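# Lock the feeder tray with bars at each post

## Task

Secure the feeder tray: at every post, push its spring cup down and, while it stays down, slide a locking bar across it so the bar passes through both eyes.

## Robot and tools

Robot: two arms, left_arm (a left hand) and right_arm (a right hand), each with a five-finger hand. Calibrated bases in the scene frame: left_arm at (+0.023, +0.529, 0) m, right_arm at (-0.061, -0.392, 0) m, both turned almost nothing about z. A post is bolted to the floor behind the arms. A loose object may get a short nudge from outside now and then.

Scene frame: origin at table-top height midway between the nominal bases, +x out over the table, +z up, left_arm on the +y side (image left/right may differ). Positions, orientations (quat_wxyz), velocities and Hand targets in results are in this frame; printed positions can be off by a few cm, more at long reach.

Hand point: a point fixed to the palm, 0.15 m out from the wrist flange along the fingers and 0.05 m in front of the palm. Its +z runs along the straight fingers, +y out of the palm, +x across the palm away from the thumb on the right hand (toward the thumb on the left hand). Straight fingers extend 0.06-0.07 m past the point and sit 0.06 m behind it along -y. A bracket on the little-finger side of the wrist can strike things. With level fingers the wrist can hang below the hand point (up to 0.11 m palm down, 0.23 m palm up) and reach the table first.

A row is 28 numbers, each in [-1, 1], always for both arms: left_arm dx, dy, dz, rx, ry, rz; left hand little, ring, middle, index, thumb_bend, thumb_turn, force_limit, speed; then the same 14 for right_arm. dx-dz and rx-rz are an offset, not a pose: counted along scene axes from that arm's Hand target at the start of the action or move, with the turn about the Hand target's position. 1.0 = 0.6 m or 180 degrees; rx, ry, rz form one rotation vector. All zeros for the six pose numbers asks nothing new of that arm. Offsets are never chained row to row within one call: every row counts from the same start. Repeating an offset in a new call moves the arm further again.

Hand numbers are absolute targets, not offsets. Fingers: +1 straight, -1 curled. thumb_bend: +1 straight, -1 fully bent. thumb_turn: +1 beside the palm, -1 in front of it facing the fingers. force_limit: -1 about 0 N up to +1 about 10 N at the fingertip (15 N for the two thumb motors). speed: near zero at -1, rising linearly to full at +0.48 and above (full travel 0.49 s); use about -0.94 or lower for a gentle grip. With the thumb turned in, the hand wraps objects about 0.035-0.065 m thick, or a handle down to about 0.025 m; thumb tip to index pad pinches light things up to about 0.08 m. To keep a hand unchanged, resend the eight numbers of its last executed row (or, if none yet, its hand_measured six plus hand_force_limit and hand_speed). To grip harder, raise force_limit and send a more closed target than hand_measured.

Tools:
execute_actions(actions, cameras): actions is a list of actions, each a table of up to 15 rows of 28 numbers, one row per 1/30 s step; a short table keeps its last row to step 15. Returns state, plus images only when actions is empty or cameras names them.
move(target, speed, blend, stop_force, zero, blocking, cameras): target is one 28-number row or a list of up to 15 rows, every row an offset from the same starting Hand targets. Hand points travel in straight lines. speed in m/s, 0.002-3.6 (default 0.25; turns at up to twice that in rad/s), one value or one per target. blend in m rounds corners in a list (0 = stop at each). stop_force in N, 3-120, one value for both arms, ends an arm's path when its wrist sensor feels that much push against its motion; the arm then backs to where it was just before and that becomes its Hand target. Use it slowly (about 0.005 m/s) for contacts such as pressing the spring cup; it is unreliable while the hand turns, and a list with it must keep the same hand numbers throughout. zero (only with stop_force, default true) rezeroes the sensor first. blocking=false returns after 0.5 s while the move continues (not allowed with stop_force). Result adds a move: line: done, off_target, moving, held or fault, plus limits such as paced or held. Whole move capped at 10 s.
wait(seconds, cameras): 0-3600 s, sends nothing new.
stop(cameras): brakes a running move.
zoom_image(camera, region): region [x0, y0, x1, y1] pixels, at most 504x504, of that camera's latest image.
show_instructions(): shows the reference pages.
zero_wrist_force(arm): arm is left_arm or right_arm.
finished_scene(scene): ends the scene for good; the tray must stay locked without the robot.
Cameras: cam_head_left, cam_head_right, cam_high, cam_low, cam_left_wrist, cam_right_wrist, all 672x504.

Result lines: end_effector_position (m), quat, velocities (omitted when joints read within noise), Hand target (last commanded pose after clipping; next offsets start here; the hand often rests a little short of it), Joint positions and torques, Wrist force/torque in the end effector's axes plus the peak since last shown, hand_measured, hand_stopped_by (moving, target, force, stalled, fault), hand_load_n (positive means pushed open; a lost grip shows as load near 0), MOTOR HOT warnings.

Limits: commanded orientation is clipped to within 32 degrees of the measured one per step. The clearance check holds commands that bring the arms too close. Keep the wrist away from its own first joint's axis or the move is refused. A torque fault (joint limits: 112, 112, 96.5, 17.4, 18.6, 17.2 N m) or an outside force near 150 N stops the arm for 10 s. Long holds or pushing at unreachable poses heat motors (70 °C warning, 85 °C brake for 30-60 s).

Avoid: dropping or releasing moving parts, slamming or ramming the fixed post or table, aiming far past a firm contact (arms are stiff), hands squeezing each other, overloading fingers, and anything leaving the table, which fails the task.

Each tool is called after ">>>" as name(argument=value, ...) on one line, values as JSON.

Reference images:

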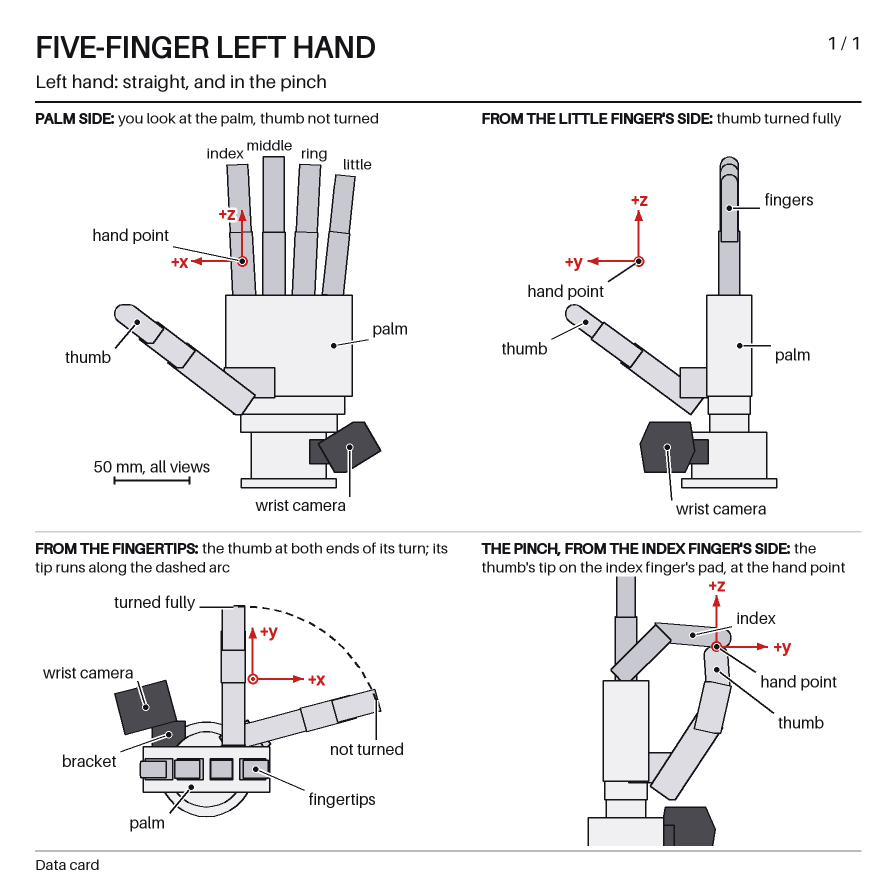

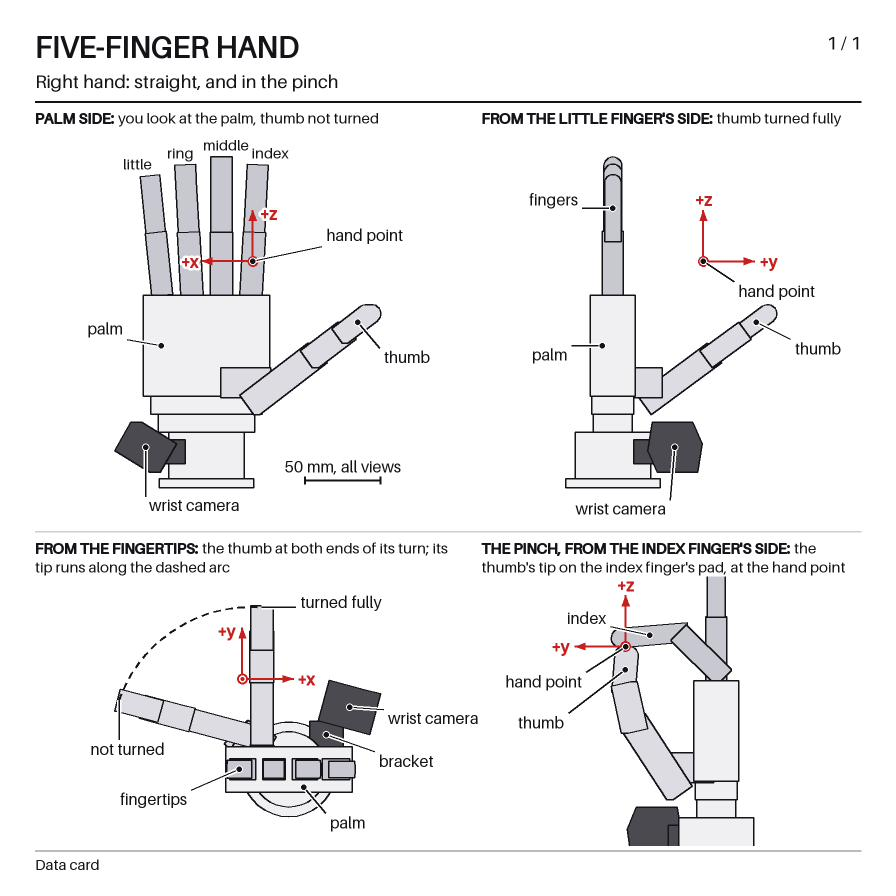

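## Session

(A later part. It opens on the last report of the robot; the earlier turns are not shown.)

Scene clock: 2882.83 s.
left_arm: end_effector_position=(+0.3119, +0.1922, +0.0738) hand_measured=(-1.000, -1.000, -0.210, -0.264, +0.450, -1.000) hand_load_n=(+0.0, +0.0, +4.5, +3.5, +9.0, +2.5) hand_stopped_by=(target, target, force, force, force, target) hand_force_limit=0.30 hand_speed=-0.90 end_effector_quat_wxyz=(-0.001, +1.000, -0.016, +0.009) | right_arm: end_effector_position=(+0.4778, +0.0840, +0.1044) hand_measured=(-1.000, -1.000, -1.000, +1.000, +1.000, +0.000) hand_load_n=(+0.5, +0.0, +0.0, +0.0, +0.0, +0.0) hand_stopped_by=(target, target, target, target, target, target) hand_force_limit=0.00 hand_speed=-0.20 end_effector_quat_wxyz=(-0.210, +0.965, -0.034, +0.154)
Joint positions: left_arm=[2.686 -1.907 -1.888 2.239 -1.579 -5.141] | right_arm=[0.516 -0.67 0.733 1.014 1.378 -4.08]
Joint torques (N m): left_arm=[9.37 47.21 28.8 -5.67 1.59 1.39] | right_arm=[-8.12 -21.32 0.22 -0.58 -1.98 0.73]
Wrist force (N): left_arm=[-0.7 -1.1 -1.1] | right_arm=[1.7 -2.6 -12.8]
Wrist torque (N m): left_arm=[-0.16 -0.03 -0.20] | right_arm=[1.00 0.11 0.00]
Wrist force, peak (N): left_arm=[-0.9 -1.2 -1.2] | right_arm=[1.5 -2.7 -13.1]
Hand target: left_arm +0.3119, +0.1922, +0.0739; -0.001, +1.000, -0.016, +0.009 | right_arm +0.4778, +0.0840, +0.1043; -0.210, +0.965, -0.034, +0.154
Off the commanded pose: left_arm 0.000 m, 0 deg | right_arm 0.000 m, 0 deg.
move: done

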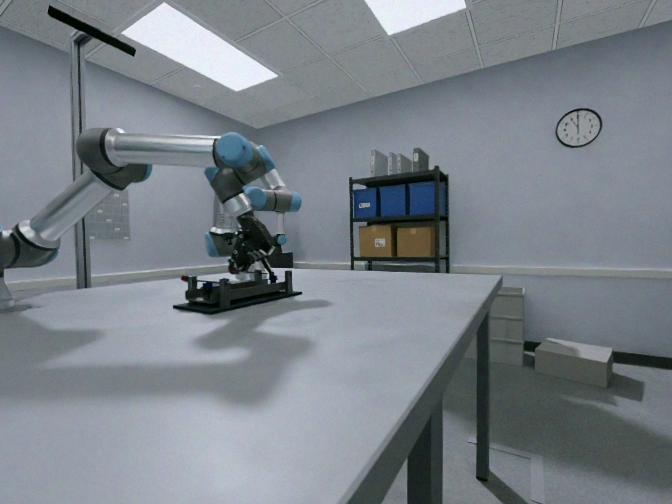

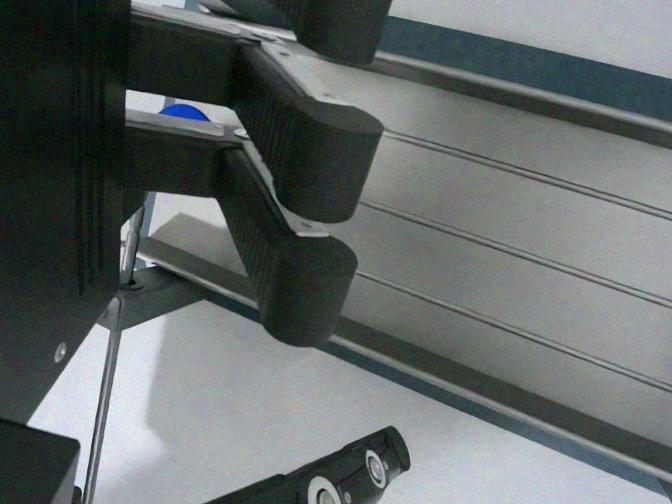

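>>> move(target=[0.0333,0,0,0,0,0,-1,-1,-0.5,-0.5,0.0,-1,0.3,-0.9,0,0,0,0,0,0,-1,-1,-1,1,1,0,0,-0.2], speed=0.015, stop_force=3, cameras=["cam_head_left","cam_head_right","cam_low","cam_right_wrist"])

>>> zoom_image(camera="cam_low", region=[245, 258, 295, 283])

>>> zoom_image(camera="cam_head_left", region=[250, 290, 285, 350])

>>> zoom_image(camera="cam_head_right", region=[250, 290, 285, 350])

Scene clock: 2899.43 s.
left_arm: end_effector_position=(+0.3318, +0.1922, +0.0739) hand_measured=(-1.000, -1.000, -0.210, -0.264, +0.450, -1.000) hand_load_n=(+0.0, +0.0, +5.0, +4.0, +9.0, +2.5) hand_stopped_by=(target, target, force, force, force, target) hand_force_limit=0.30 hand_speed=-0.90 end_effector_quat_wxyz=(-0.001, +1.000, -0.016, +0.009) | right_arm: end_effector_position=(+0.4778, +0.0840, +0.1043) hand_measured=(-1.000, -1.000, -1.000, +1.000, +1.000, +0.000) hand_load_n=(+0.0, +0.0, +0.5, +0.0, +0.0, +0.0) hand_stopped_by=(target, target, target, target, target, target) hand_force_limit=0.00 hand_speed=-0.20 end_effector_quat_wxyz=(-0.210, +0.965, -0.034, +0.154)
Joint positions: left_arm=[2.71 -1.936 -1.846 2.226 -1.579 -5.117] | right_arm=[0.516 -0.67 0.733 1.013 1.378 -4.08]
Joint torques (N m): left_arm=[9.84 11.33 28.46 -5.54 1.58 1.41] | right_arm=[-7.71 -23.79 0.41 -0.68 -1.89 1.03]
Wrist force (N): left_arm=[-0.8 -1.1 -1.0] | right_arm=[1.7 -2.8 -12.9]
Wrist torque (N m): left_arm=[-0.17 0.00 -0.21] | right_arm=[0.98 0.13 -0.01]
Wrist force, peak (N): left_arm=[-0.8 -1.4 -1.1] | right_arm=[1.7 -2.8 -13.3]
Hand target: left_arm +0.3318, +0.1922, +0.0739; -0.001, +1.000, -0.016, +0.009 | right_arm +0.4778, +0.0840, +0.1043; -0.210, +0.965, -0.034, +0.154
Off the commanded pose: left_arm 0.000 m, 0 deg | right_arm 0.000 m, 0 deg.
move: done

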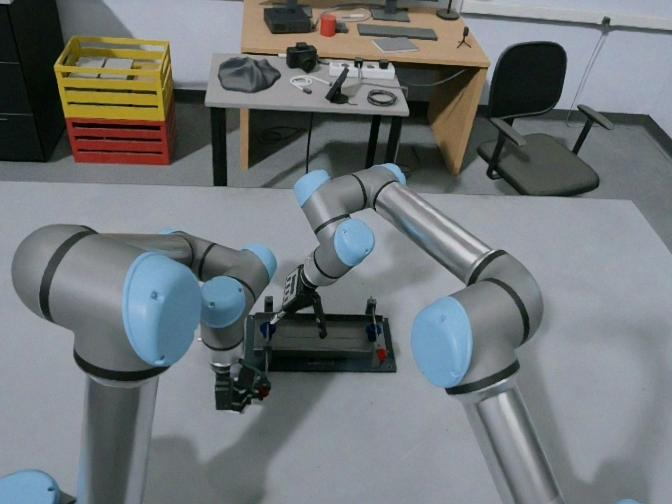

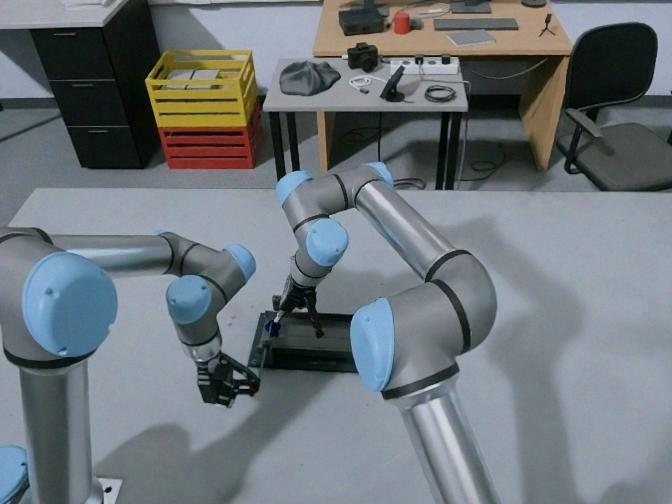

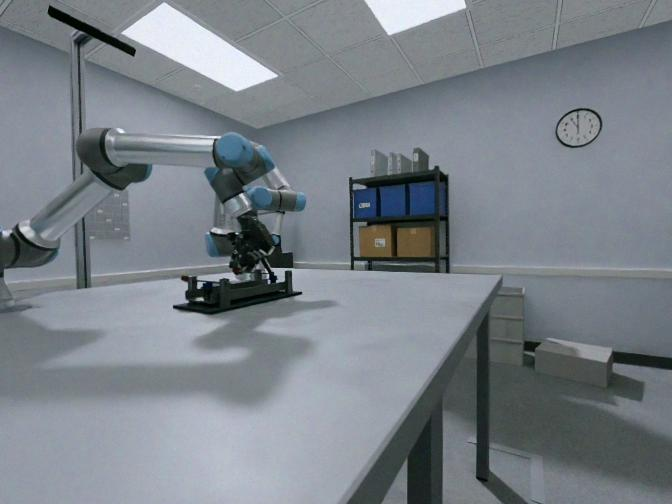

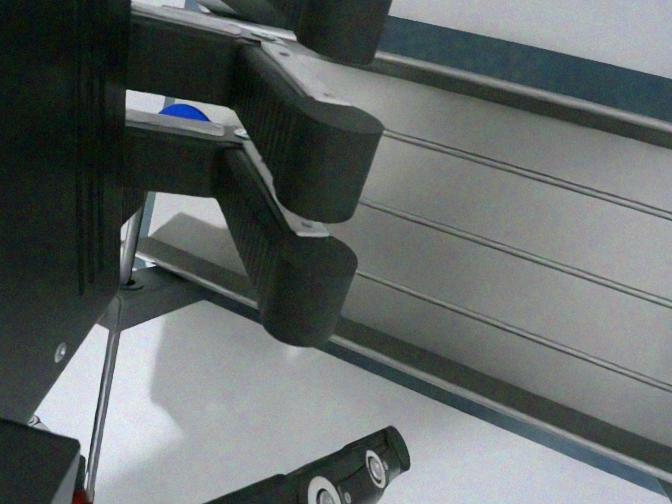

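Scaled by 10.080 from the camera's image (finer frame: 960x720).

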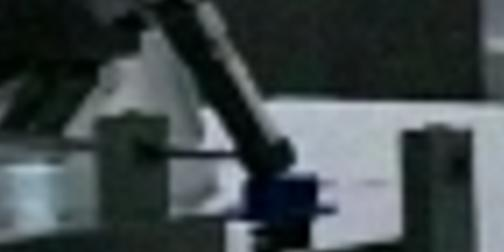

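Scaled by 8.400 from the camera's image (finer frame: 960x720).

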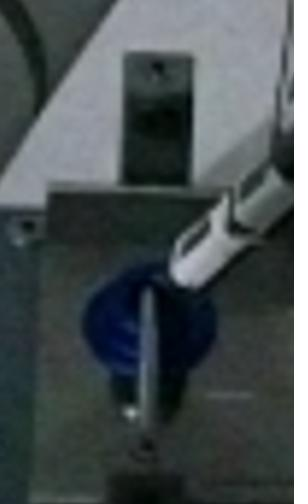

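Scaled by 8.400 from the camera's image (finer frame: 960x720).

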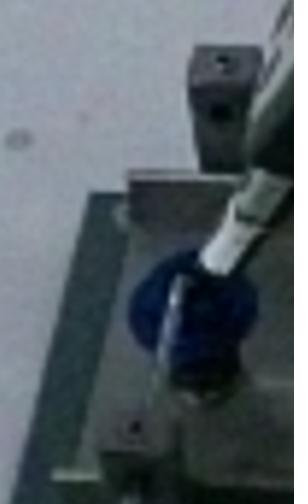

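>>> move(target=[0.05,0,0,0,0,0,-1,-1,-0.5,-0.5,0.0,-1,0.3,-0.9,0,0,0,0,0,0,-1,-1,-1,1,1,0,0,-0.2], speed=0.015, stop_force=3, cameras=["cam_head_left","cam_head_right","cam_low"])

>>> zoom_image(camera="cam_low", region=[245, 258, 295, 283])

>>> zoom_image(camera="cam_head_left", region=[250, 290, 285, 350])

>>> zoom_image(camera="cam_head_right", region=[250, 290, 285, 350])

Scene clock: 2913.97 s.
left_arm: end_effector_position=(+0.3618, +0.1922, +0.0739) hand_measured=(-1.000, -1.000, -0.210, -0.264, +0.450, -1.000) hand_load_n=(+0.0, +0.0, +4.5, +3.5, +9.0, +2.5) hand_stopped_by=(target, target, force, force, force, target) hand_force_limit=0.30 hand_speed=-0.90 end_effector_quat_wxyz=(-0.001, +1.000, -0.016, +0.009) | right_arm: end_effector_position=(+0.4778, +0.0840, +0.1043) hand_measured=(-1.000, -1.000, -1.000, +1.000, +1.000, +0.000) hand_load_n=(+0.0, +0.0, +0.0, +0.0, +0.0, +0.0) hand_stopped_by=(target, target, target, target, target, target) hand_force_limit=0.00 hand_speed=-0.20 end_effector_quat_wxyz=(-0.210, +0.965, -0.034, +0.154)
Joint positions: left_arm=[2.742 -1.981 -1.778 2.203 -1.579 -5.085] | right_arm=[0.516 -0.67 0.733 1.013 1.378 -4.08]
Joint torques (N m): left_arm=[9.85 13.51 29.25 -5.4 1.61 1.54] | right_arm=[-7.34 -28.52 0.06 -0.64 -1.9 1.32]
Wrist force (N): left_arm=[-0.9 -1.1 -1.1] | right_arm=[1.8 -2.8 -13.0]
Wrist torque (N m): left_arm=[-0.16 0.00 -0.22] | right_arm=[0.98 0.11 0.00]
Wrist force, peak (N): left_arm=[-0.8 -1.4 -1.1] | right_arm=[1.8 -2.9 -13.3]
Hand target: left_arm +0.3618, +0.1922, +0.0739; -0.001, +1.000, -0.016, +0.009 | right_arm +0.4778, +0.0840, +0.1043; -0.210, +0.965, -0.034, +0.154
Off the commanded pose: left_arm 0.000 m, 0 deg | right_arm 0.000 m, 0 deg.
move: done

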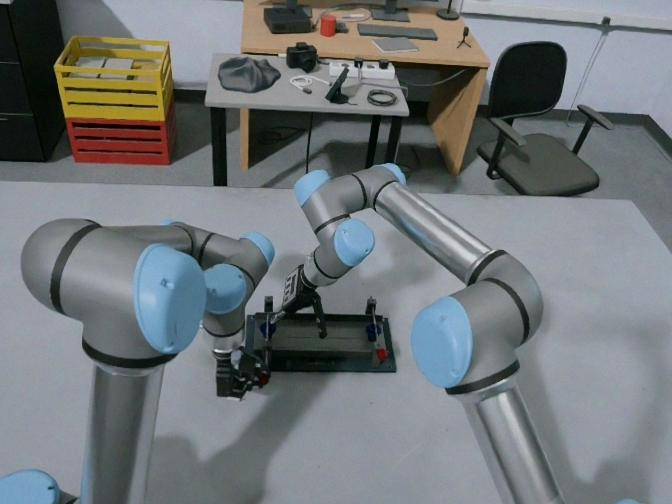

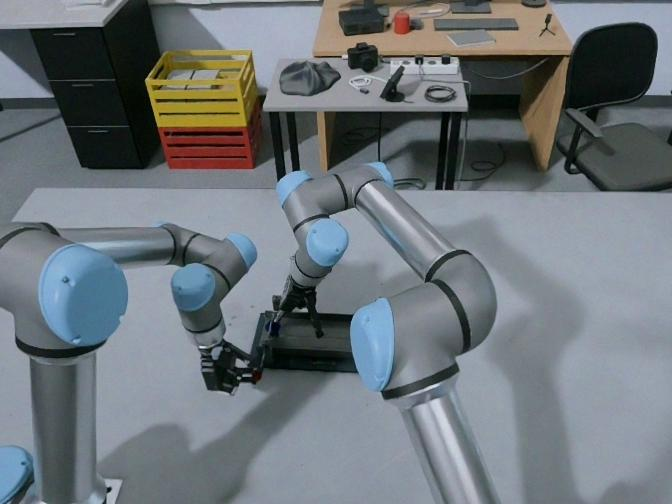

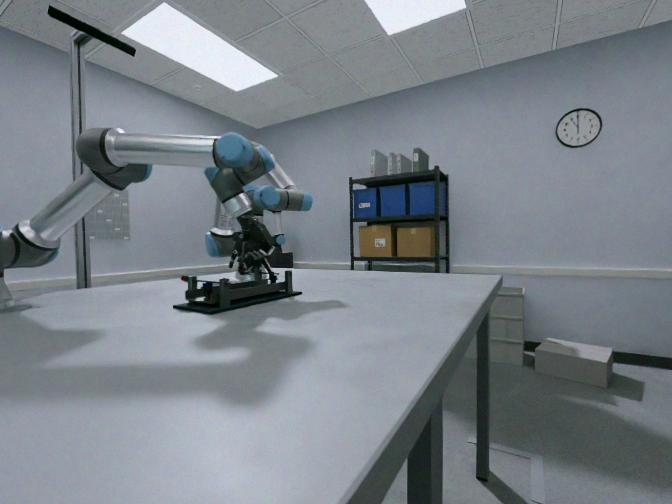

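Scaled by 10.080 from the camera's image (finer frame: 960x720).

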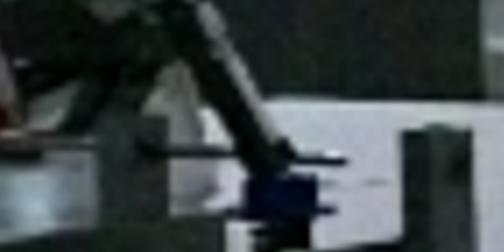

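Scaled by 8.400 from the camera's image (finer frame: 960x720).

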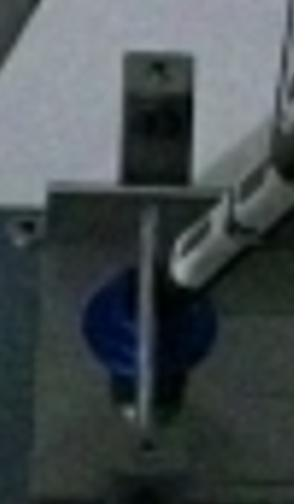

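Scaled by 8.400 from the camera's image (finer frame: 960x720).

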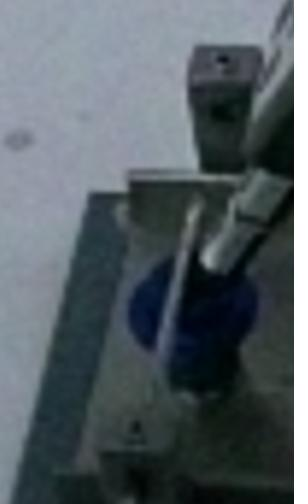

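>>> zoom_image(camera="cam_head_left", region=[258, 293, 282, 323])

>>> zoom_image(camera="cam_head_right", region=[262, 293, 286, 323])

>>> zoom_image(camera="cam_head_left", region=[258, 323, 282, 353])

>>> zoom_image(camera="cam_head_right", region=[256, 323, 280, 353])

Scaled by 16.800 from the camera's image (finer frame: 960x720).

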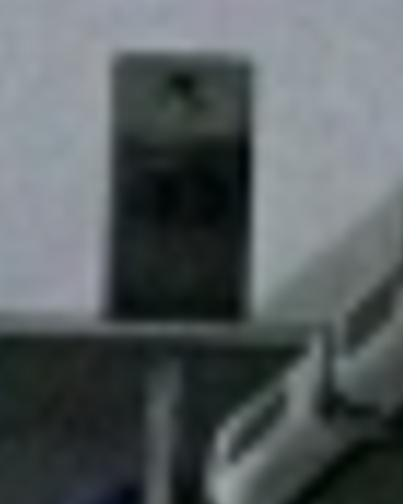

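Scaled by 16.800 from the camera's image (finer frame: 960x720).

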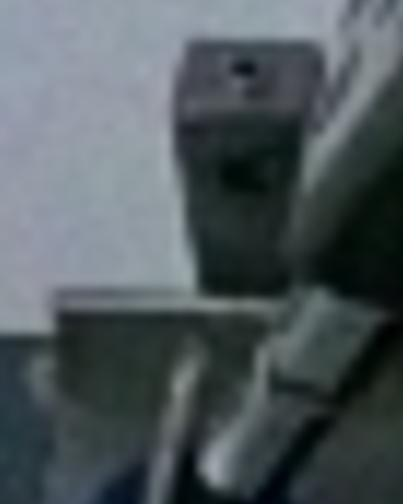

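Scaled by 16.800 from the camera's image (finer frame: 960x720).

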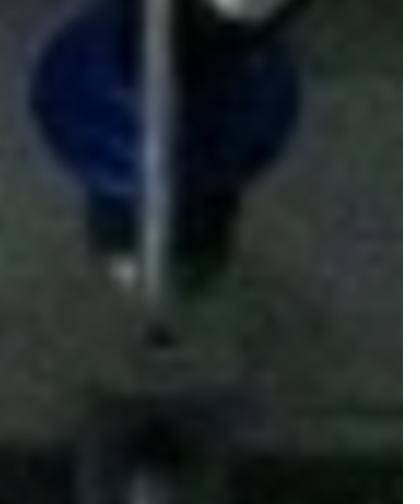

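Scaled by 16.800 from the camera's image (finer frame: 960x720).

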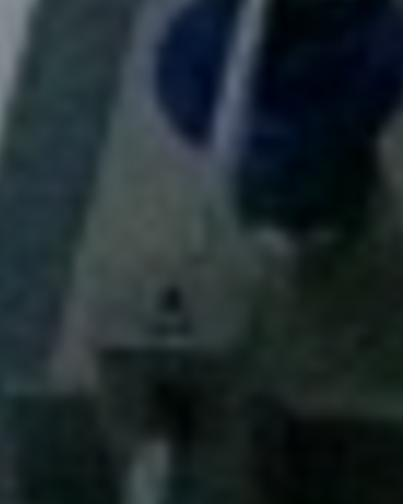

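>>> move(target=[0.0,0.0011,-0.0005,0,-0.0013,-0.003,-1,-1,-0.5,-0.5,0.0,-1,0.3,-0.9,0,0,0,0,0,0,-1,-1,-1,1,1,0,0,-0.2], speed=0.01)

>>> move(target=[0.0367,0,0,0,0,0,-1,-1,-0.5,-0.5,0.0,-1,0.3,-0.9,0,0,0,0,0,0,-1,-1,-1,1,1,0,0,-0.2], speed=0.015, stop_force=3, cameras=["cam_head_left","cam_head_right","cam_low"])

>>> zoom_image(camera="cam_low", region=[245, 258, 295, 283])

>>> zoom_image(camera="cam_head_left", region=[258, 293, 282, 323])

>>> zoom_image(camera="cam_head_right", region=[262, 293, 286, 323])

Scene clock: 2957.07 s.
left_arm: end_effector_position=(+0.3618, +0.1928, +0.0736) hand_measured=(-1.000, -1.000, -0.210, -0.264, +0.450, -1.000) hand_load_n=(+0.0, +0.0, +4.5, +4.5, +9.0, +2.5) hand_stopped_by=(target, target, force, force, force, target) hand_force_limit=0.30 hand_speed=-0.90 end_effector_quat_wxyz=(-0.001, +1.000, -0.021, +0.011) | right_arm: end_effector_position=(+0.4778, +0.0840, +0.1043) hand_measured=(-1.000, -1.000, -1.000, +1.000, +1.000, +0.000) hand_load_n=(+0.0, +0.0, +0.0, +0.5, +0.0, +0.0) hand_stopped_by=(target, target, target, target, target, target) hand_force_limit=0.00 hand_speed=-0.20 end_effector_quat_wxyz=(-0.210, +0.965, -0.034, +0.154)
Joint positions: left_arm=[2.744 -1.979 -1.781 2.208 -1.58 -5.074] | right_arm=[0.516 -0.67 0.733 1.013 1.378 -4.08]
Joint torques (N m): left_arm=[8.88 52.34 2.06 0.62 -1.41 1.29] | right_arm=[-7.05 -31.46 0.88 -0.57 -1.86 1.27]
Wrist force (N): left_arm=[-0.8 -1.3 -0.8] | right_arm=[1.7 -3.0 -12.9]
Wrist torque (N m): left_arm=[-0.20 0.00 -0.21] | right_arm=[0.95 0.12 -0.02]
Wrist force, peak (N): left_arm=[-0.9 -1.3 -1.2] | right_arm=[1.8 -2.9 -13.2]
Hand target: left_arm +0.3618, +0.1929, +0.0736; -0.001, +1.000, -0.021, +0.011 | right_arm +0.4778, +0.0840, +0.1043; -0.210, +0.965, -0.034, +0.154
Off the commanded pose: left_arm 0.000 m, 0 deg | right_arm 0.000 m, 0 deg.
move: done

Scene clock: 2959.50 s.
left_arm: end_effector_position=(+0.3839, +0.1929, +0.0736) hand_measured=(-1.000, -1.000, -0.210, -0.264, +0.450, -1.000) hand_load_n=(+0.0, +0.5, +4.5, +4.0, +9.0, +2.5) hand_stopped_by=(target, target, force, force, force, target) hand_force_limit=0.30 hand_speed=-0.90 end_effector_quat_wxyz=(-0.001, +1.000, -0.021, +0.011) | right_arm: end_effector_position=(+0.4778, +0.0840, +0.1043) hand_measured=(-1.000, -1.000, -1.000, +1.000, +1.000, +0.000) hand_load_n=(+0.0, +0.0, +0.0, +0.0, +0.0, +0.0) hand_stopped_by=(target, target, target, target, target, target) hand_force_limit=0.00 hand_speed=-0.20 end_effector_quat_wxyz=(-0.210, +0.965, -0.034, +0.154)
Joint positions: left_arm=[2.765 -2.013 -1.728 2.19 -1.58 -5.052] | right_arm=[0.516 -0.67 0.733 1.013 1.378 -4.08]
Joint torques (N m): left_arm=[9.47 13.91 29.78 -5.45 1.55 1.43] | right_arm=[-6.75 -34.1 0.94 -0.5 -1.95 1.25]
Wrist force (N): left_arm=[-0.9 -1.2 -0.9] | right_arm=[1.7 -3.0 -13.0]
Wrist torque (N m): left_arm=[-0.19 0.01 -0.22] | right_arm=[0.95 0.13 -0.01]
Wrist force, peak (N): left_arm=[-0.9 -1.3 -1.1] | right_arm=[1.7 -3.0 -13.2]
Hand target: left_arm +0.3839, +0.1929, +0.0736; -0.001, +1.000, -0.021, +0.011 | right_arm +0.4778, +0.0840, +0.1043; -0.210, +0.965, -0.034, +0.154
Off the commanded pose: left_arm 0.000 m, 0 deg | right_arm 0.000 m, 0 deg.
move: done

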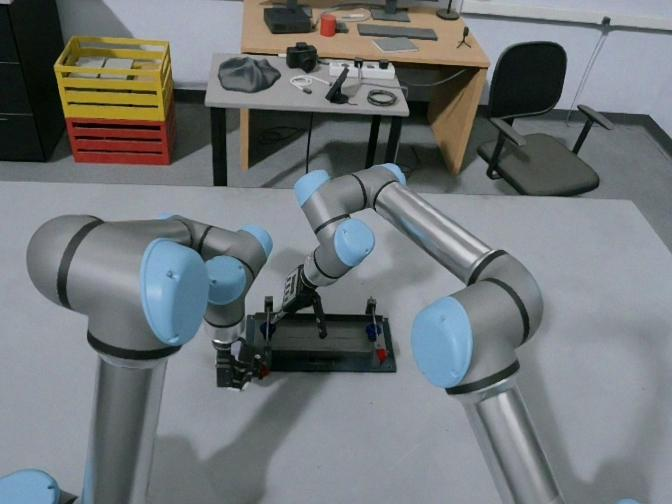

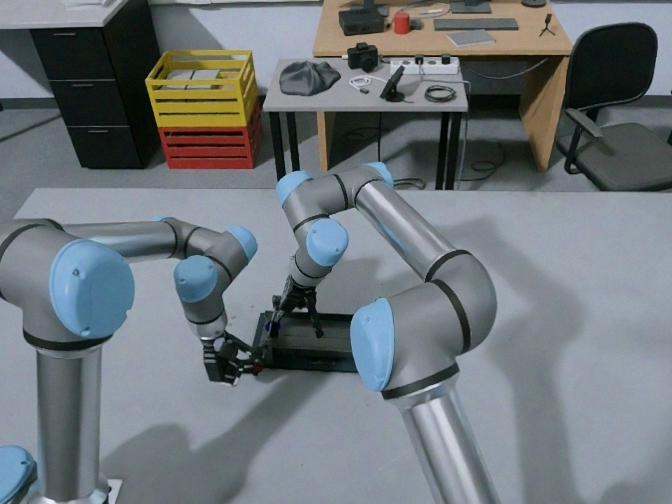

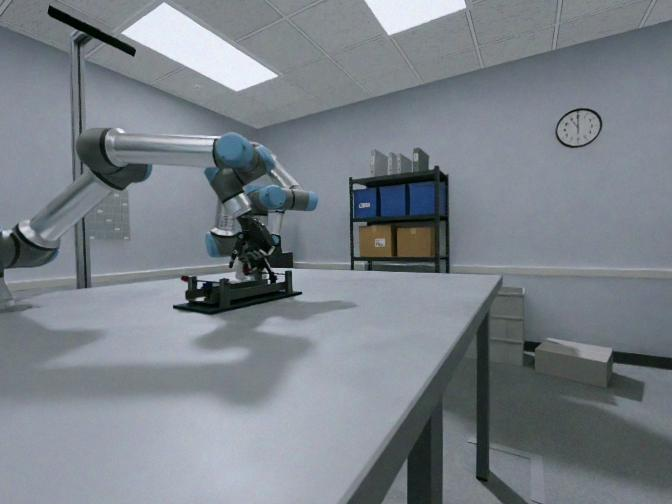

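Scaled by 10.080 from the camera's image (finer frame: 960x720).

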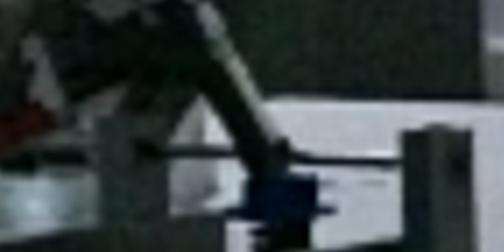

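Scaled by 16.800 from the camera's image (finer frame: 960x720).

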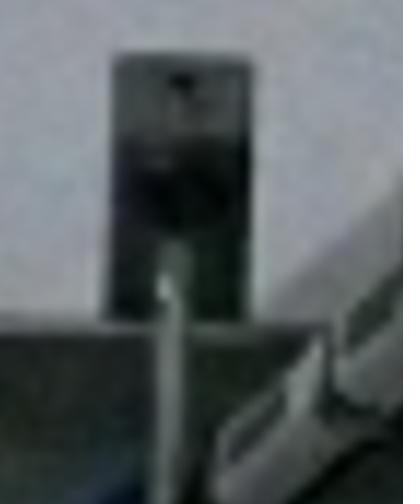

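Scaled by 16.800 from the camera's image (finer frame: 960x720).

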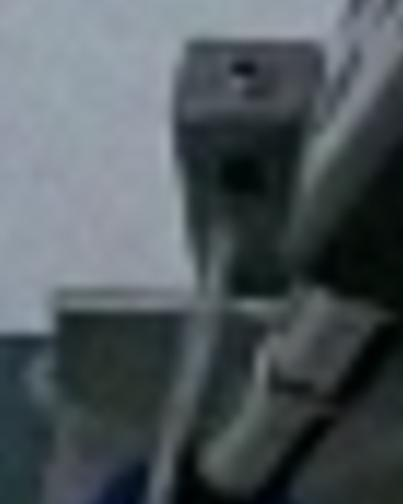

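>>> zoom_image(camera="cam_head_left", region=[360, 293, 384, 323])

>>> zoom_image(camera="cam_low", region=[185, 262, 225, 290])

>>> zoom_image(camera="cam_low", region=[265, 262, 297, 284])

Scaled by 16.800 from the camera's image (finer frame: 960x720).

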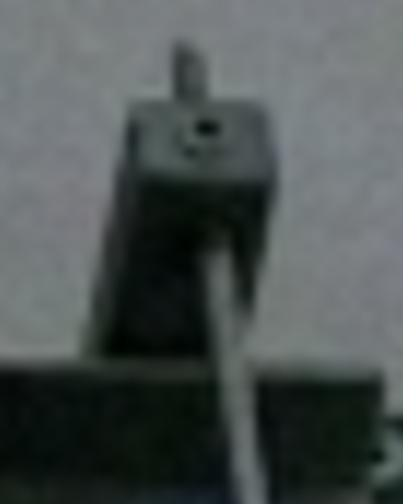

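Scaled by 12.600 from the camera's image (finer frame: 960x720).

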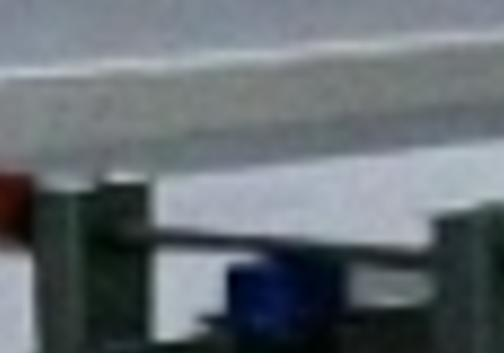

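Scaled by 15.750 from the camera's image (finer frame: 960x720).

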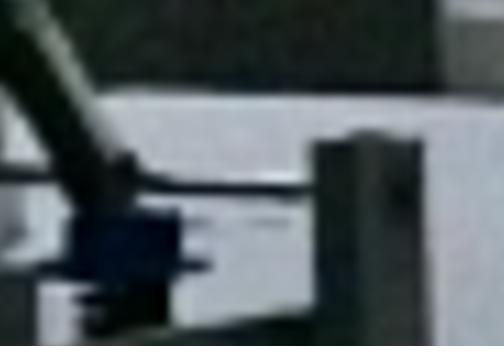

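>>> move(target=[0.0333,0,0,0,0,0,-1,-1,-0.5,-0.5,0.0,-1,0.3,-0.9,0,0,0,0,0,0,-1,-1,-1,1,1,0,0,-0.2], speed=0.01, stop_force=3, cameras=["cam_head_left","cam_head_right","cam_low"])

>>> zoom_image(camera="cam_low", region=[265, 262, 297, 284])

>>> zoom_image(camera="cam_head_left", region=[258, 288, 282, 318])

>>> zoom_image(camera="cam_head_right", region=[262, 288, 286, 318])

Scene clock: 2989.13 s.
left_arm: end_effector_position=(+0.4038, +0.1929, +0.0736) hand_measured=(-1.000, -1.000, -0.210, -0.264, +0.450, -1.000) hand_load_n=(+0.0, +0.0, +4.5, +4.0, +9.5, +2.0) hand_stopped_by=(target, target, force, force, force, target) hand_force_limit=0.30 hand_speed=-0.90 end_effector_quat_wxyz=(-0.001, +1.000, -0.021, +0.011) | right_arm: end_effector_position=(+0.4778, +0.0840, +0.1043) hand_measured=(-1.000, -1.000, -1.000, +1.000, +1.000, +0.000) hand_load_n=(+0.0, +0.0, +0.0, +0.5, +0.0, +0.0) hand_stopped_by=(target, target, target, target, target, target) hand_force_limit=0.00 hand_speed=-0.20 end_effector_quat_wxyz=(-0.210, +0.965, -0.034, +0.154)
Joint positions: left_arm=[2.783 -2.045 -1.677 2.171 -1.579 -5.035] | right_arm=[0.516 -0.67 0.733 1.013 1.378 -4.08]
Joint torques (N m): left_arm=[9.63 15.24 29.43 -5.58 1.5 1.4] | right_arm=[-6.68 -38.9 0.52 -0.44 -1.84 1.29]
Wrist force (N): left_arm=[-1.6 0.1 -1.0] | right_arm=[2.0 -2.7 -12.9]
Wrist torque (N m): left_arm=[-0.07 0.07 -0.22] | right_arm=[0.99 0.08 0.01]
Wrist force, peak (N): left_arm=[-0.9 -1.4 -1.2] | right_arm=[1.9 -2.7 -13.2]
Hand target: left_arm +0.4038, +0.1929, +0.0736; -0.001, +1.000, -0.021, +0.011 | right_arm +0.4778, +0.0840, +0.1043; -0.210, +0.965, -0.034, +0.154
Off the commanded pose: left_arm 0.000 m, 0 deg | right_arm 0.000 m, 0 deg.
move: done

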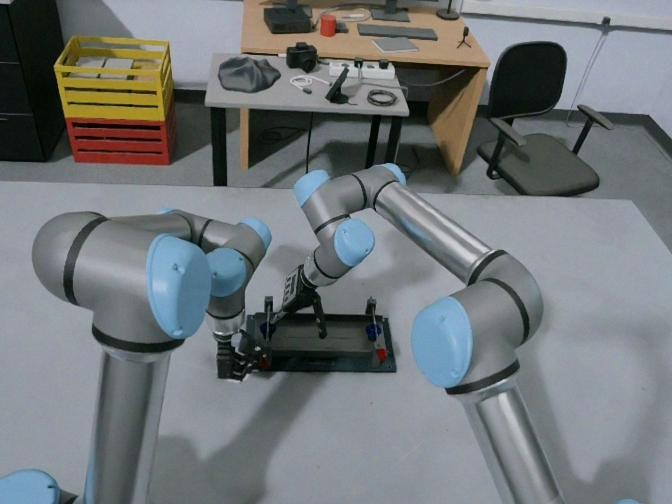

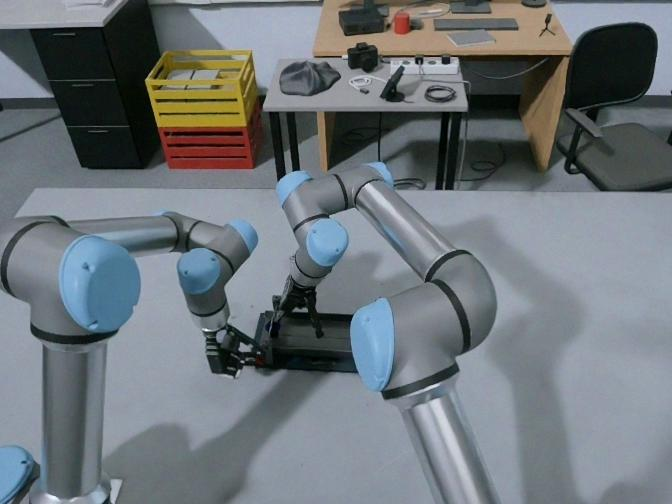

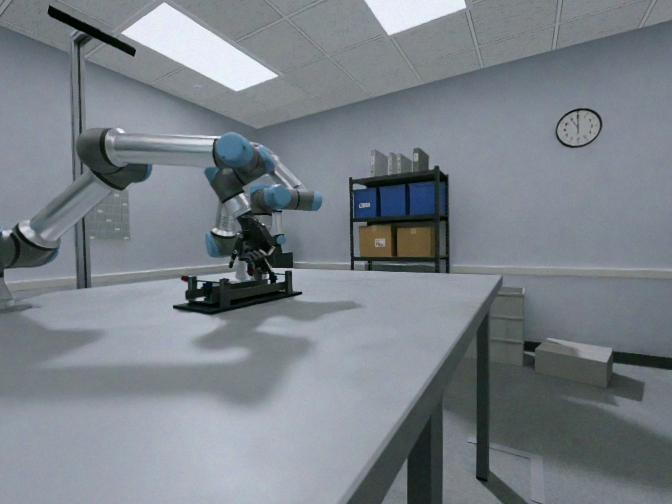

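Scaled by 15.750 from the camera's image (finer frame: 960x720).

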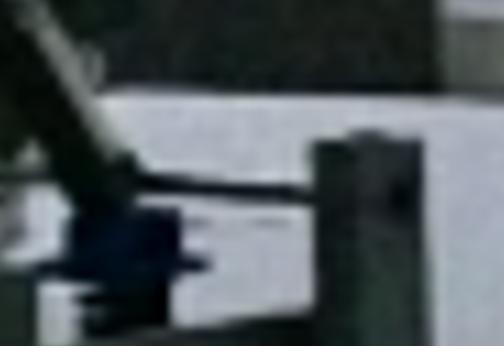

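Scaled by 16.800 from the camera's image (finer frame: 960x720).

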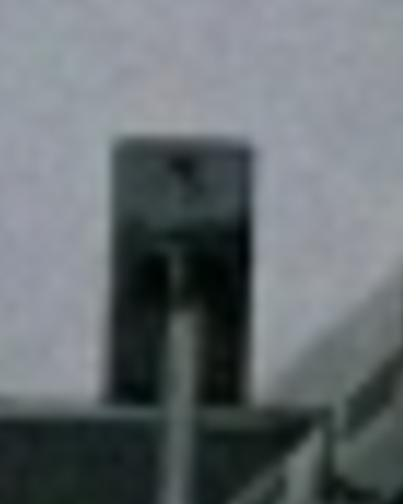

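Scaled by 16.800 from the camera's image (finer frame: 960x720).

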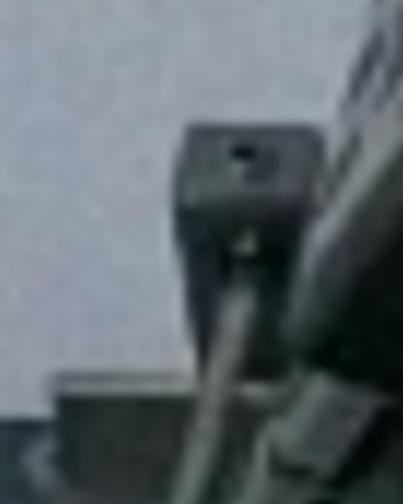

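>>> move(target=[0.0167,0,0,0,0,0,-1,-1,-0.5,-0.5,0.0,-1,0.3,-0.9,0,0,0,0,0,0,-1,-1,-1,1,1,0,0,-0.2], speed=0.01, stop_force=3, cameras=["cam_head_left","cam_head_right","cam_low"])

>>> zoom_image(camera="cam_low", region=[265, 262, 297, 284])

>>> zoom_image(camera="cam_head_left", region=[258, 288, 282, 318])

>>> zoom_image(camera="cam_head_right", region=[262, 288, 286, 318])

Scene clock: 3001.73 s.
left_arm: end_effector_position=(+0.4139, +0.1929, +0.0736) hand_measured=(-1.000, -1.000, -0.210, -0.264, +0.450, -1.000) hand_load_n=(+0.0, +0.0, +4.5, +4.0, +9.5, +2.0) hand_stopped_by=(target, target, force, force, force, target) hand_force_limit=0.30 hand_speed=-0.90 end_effector_quat_wxyz=(-0.001, +1.000, -0.021, +0.011) | right_arm: end_effector_position=(+0.4778, +0.0840, +0.1043) hand_measured=(-1.000, -1.000, -1.000, +1.000, +1.000, +0.000) hand_load_n=(+0.0, +0.0, +0.0, +0.0, +0.0, +0.0) hand_stopped_by=(target, target, target, target, target, target) hand_force_limit=0.00 hand_speed=-0.20 end_effector_quat_wxyz=(-0.210, +0.965, -0.034, +0.154)
Joint positions: left_arm=[2.791 -2.062 -1.651 2.161 -1.579 -5.026] | right_arm=[0.516 -0.67 0.733 1.013 1.378 -4.08]
Joint torques (N m): left_arm=[10.25 15.87 30.09 -5.37 1.58 1.32] | right_arm=[-6.08 -42.65 0.14 -0.38 -1.88 1.24]
Wrist force (N): left_arm=[-2.2 1.1 -1.3] | right_arm=[2.0 -2.6 -12.8]
Wrist torque (N m): left_arm=[0.00 0.09 -0.24] | right_arm=[1.00 0.08 0.01]
Wrist force, peak (N): left_arm=[-2.2 1.1 -1.6] | right_arm=[1.9 -2.9 -13.3]
Hand target: left_arm +0.4139, +0.1929, +0.0736; -0.001, +1.000, -0.021, +0.011 | right_arm +0.4778, +0.0840, +0.1043; -0.210, +0.965, -0.034, +0.154
Off the commanded pose: left_arm 0.000 m, 0 deg | right_arm 0.000 m, 0 deg.
move: done

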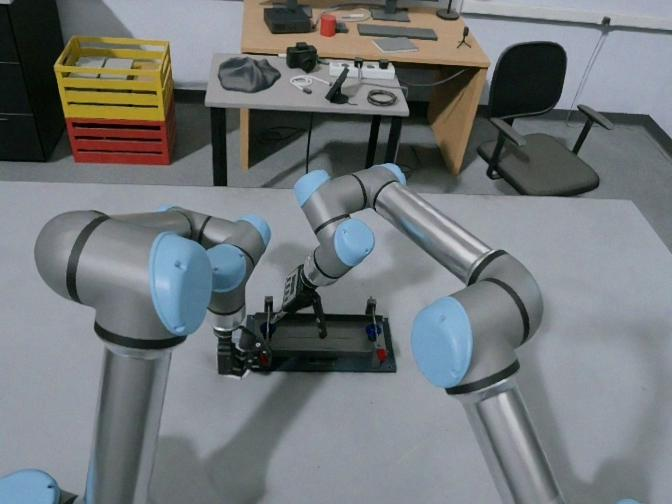

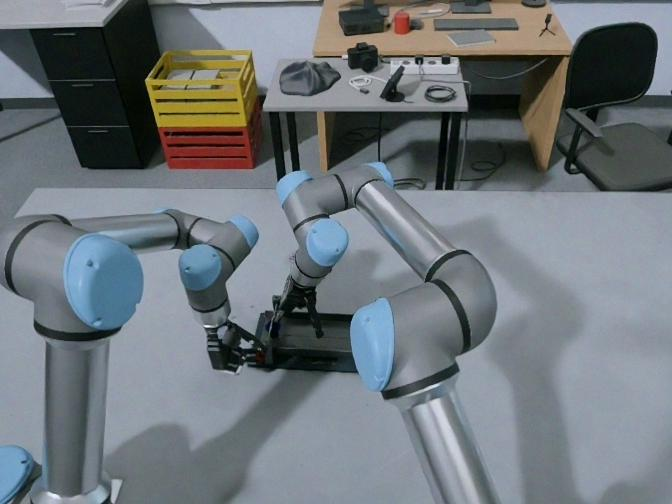

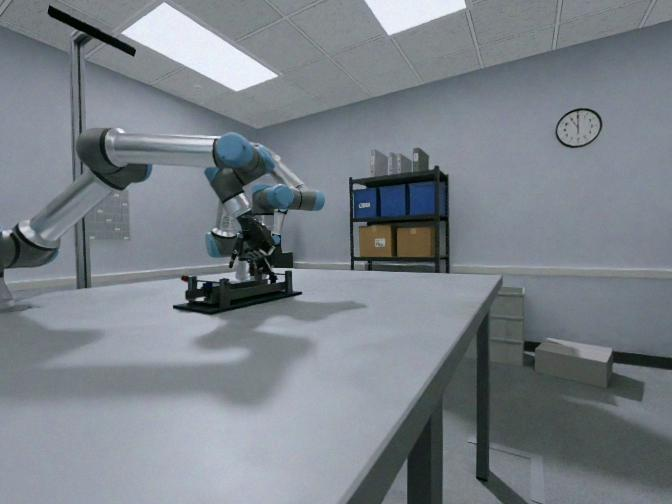

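Scaled by 15.750 from the camera's image (finer frame: 960x720).

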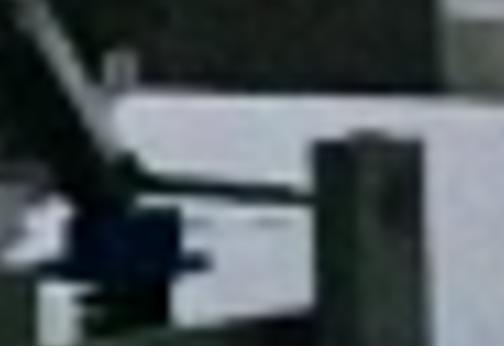

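Scaled by 16.800 from the camera's image (finer frame: 960x720).

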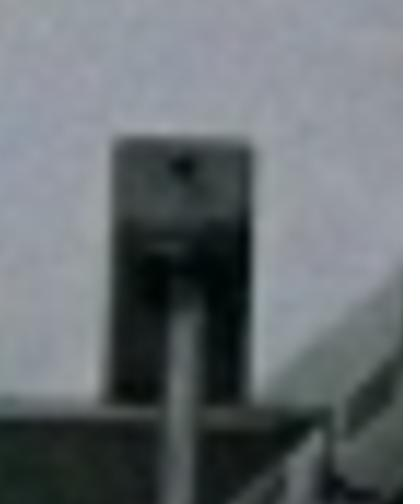

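Scaled by 16.800 from the camera's image (finer frame: 960x720).

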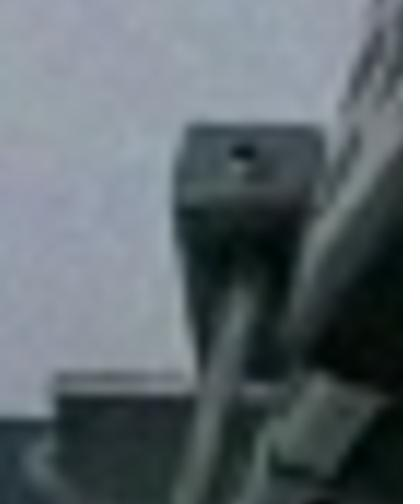

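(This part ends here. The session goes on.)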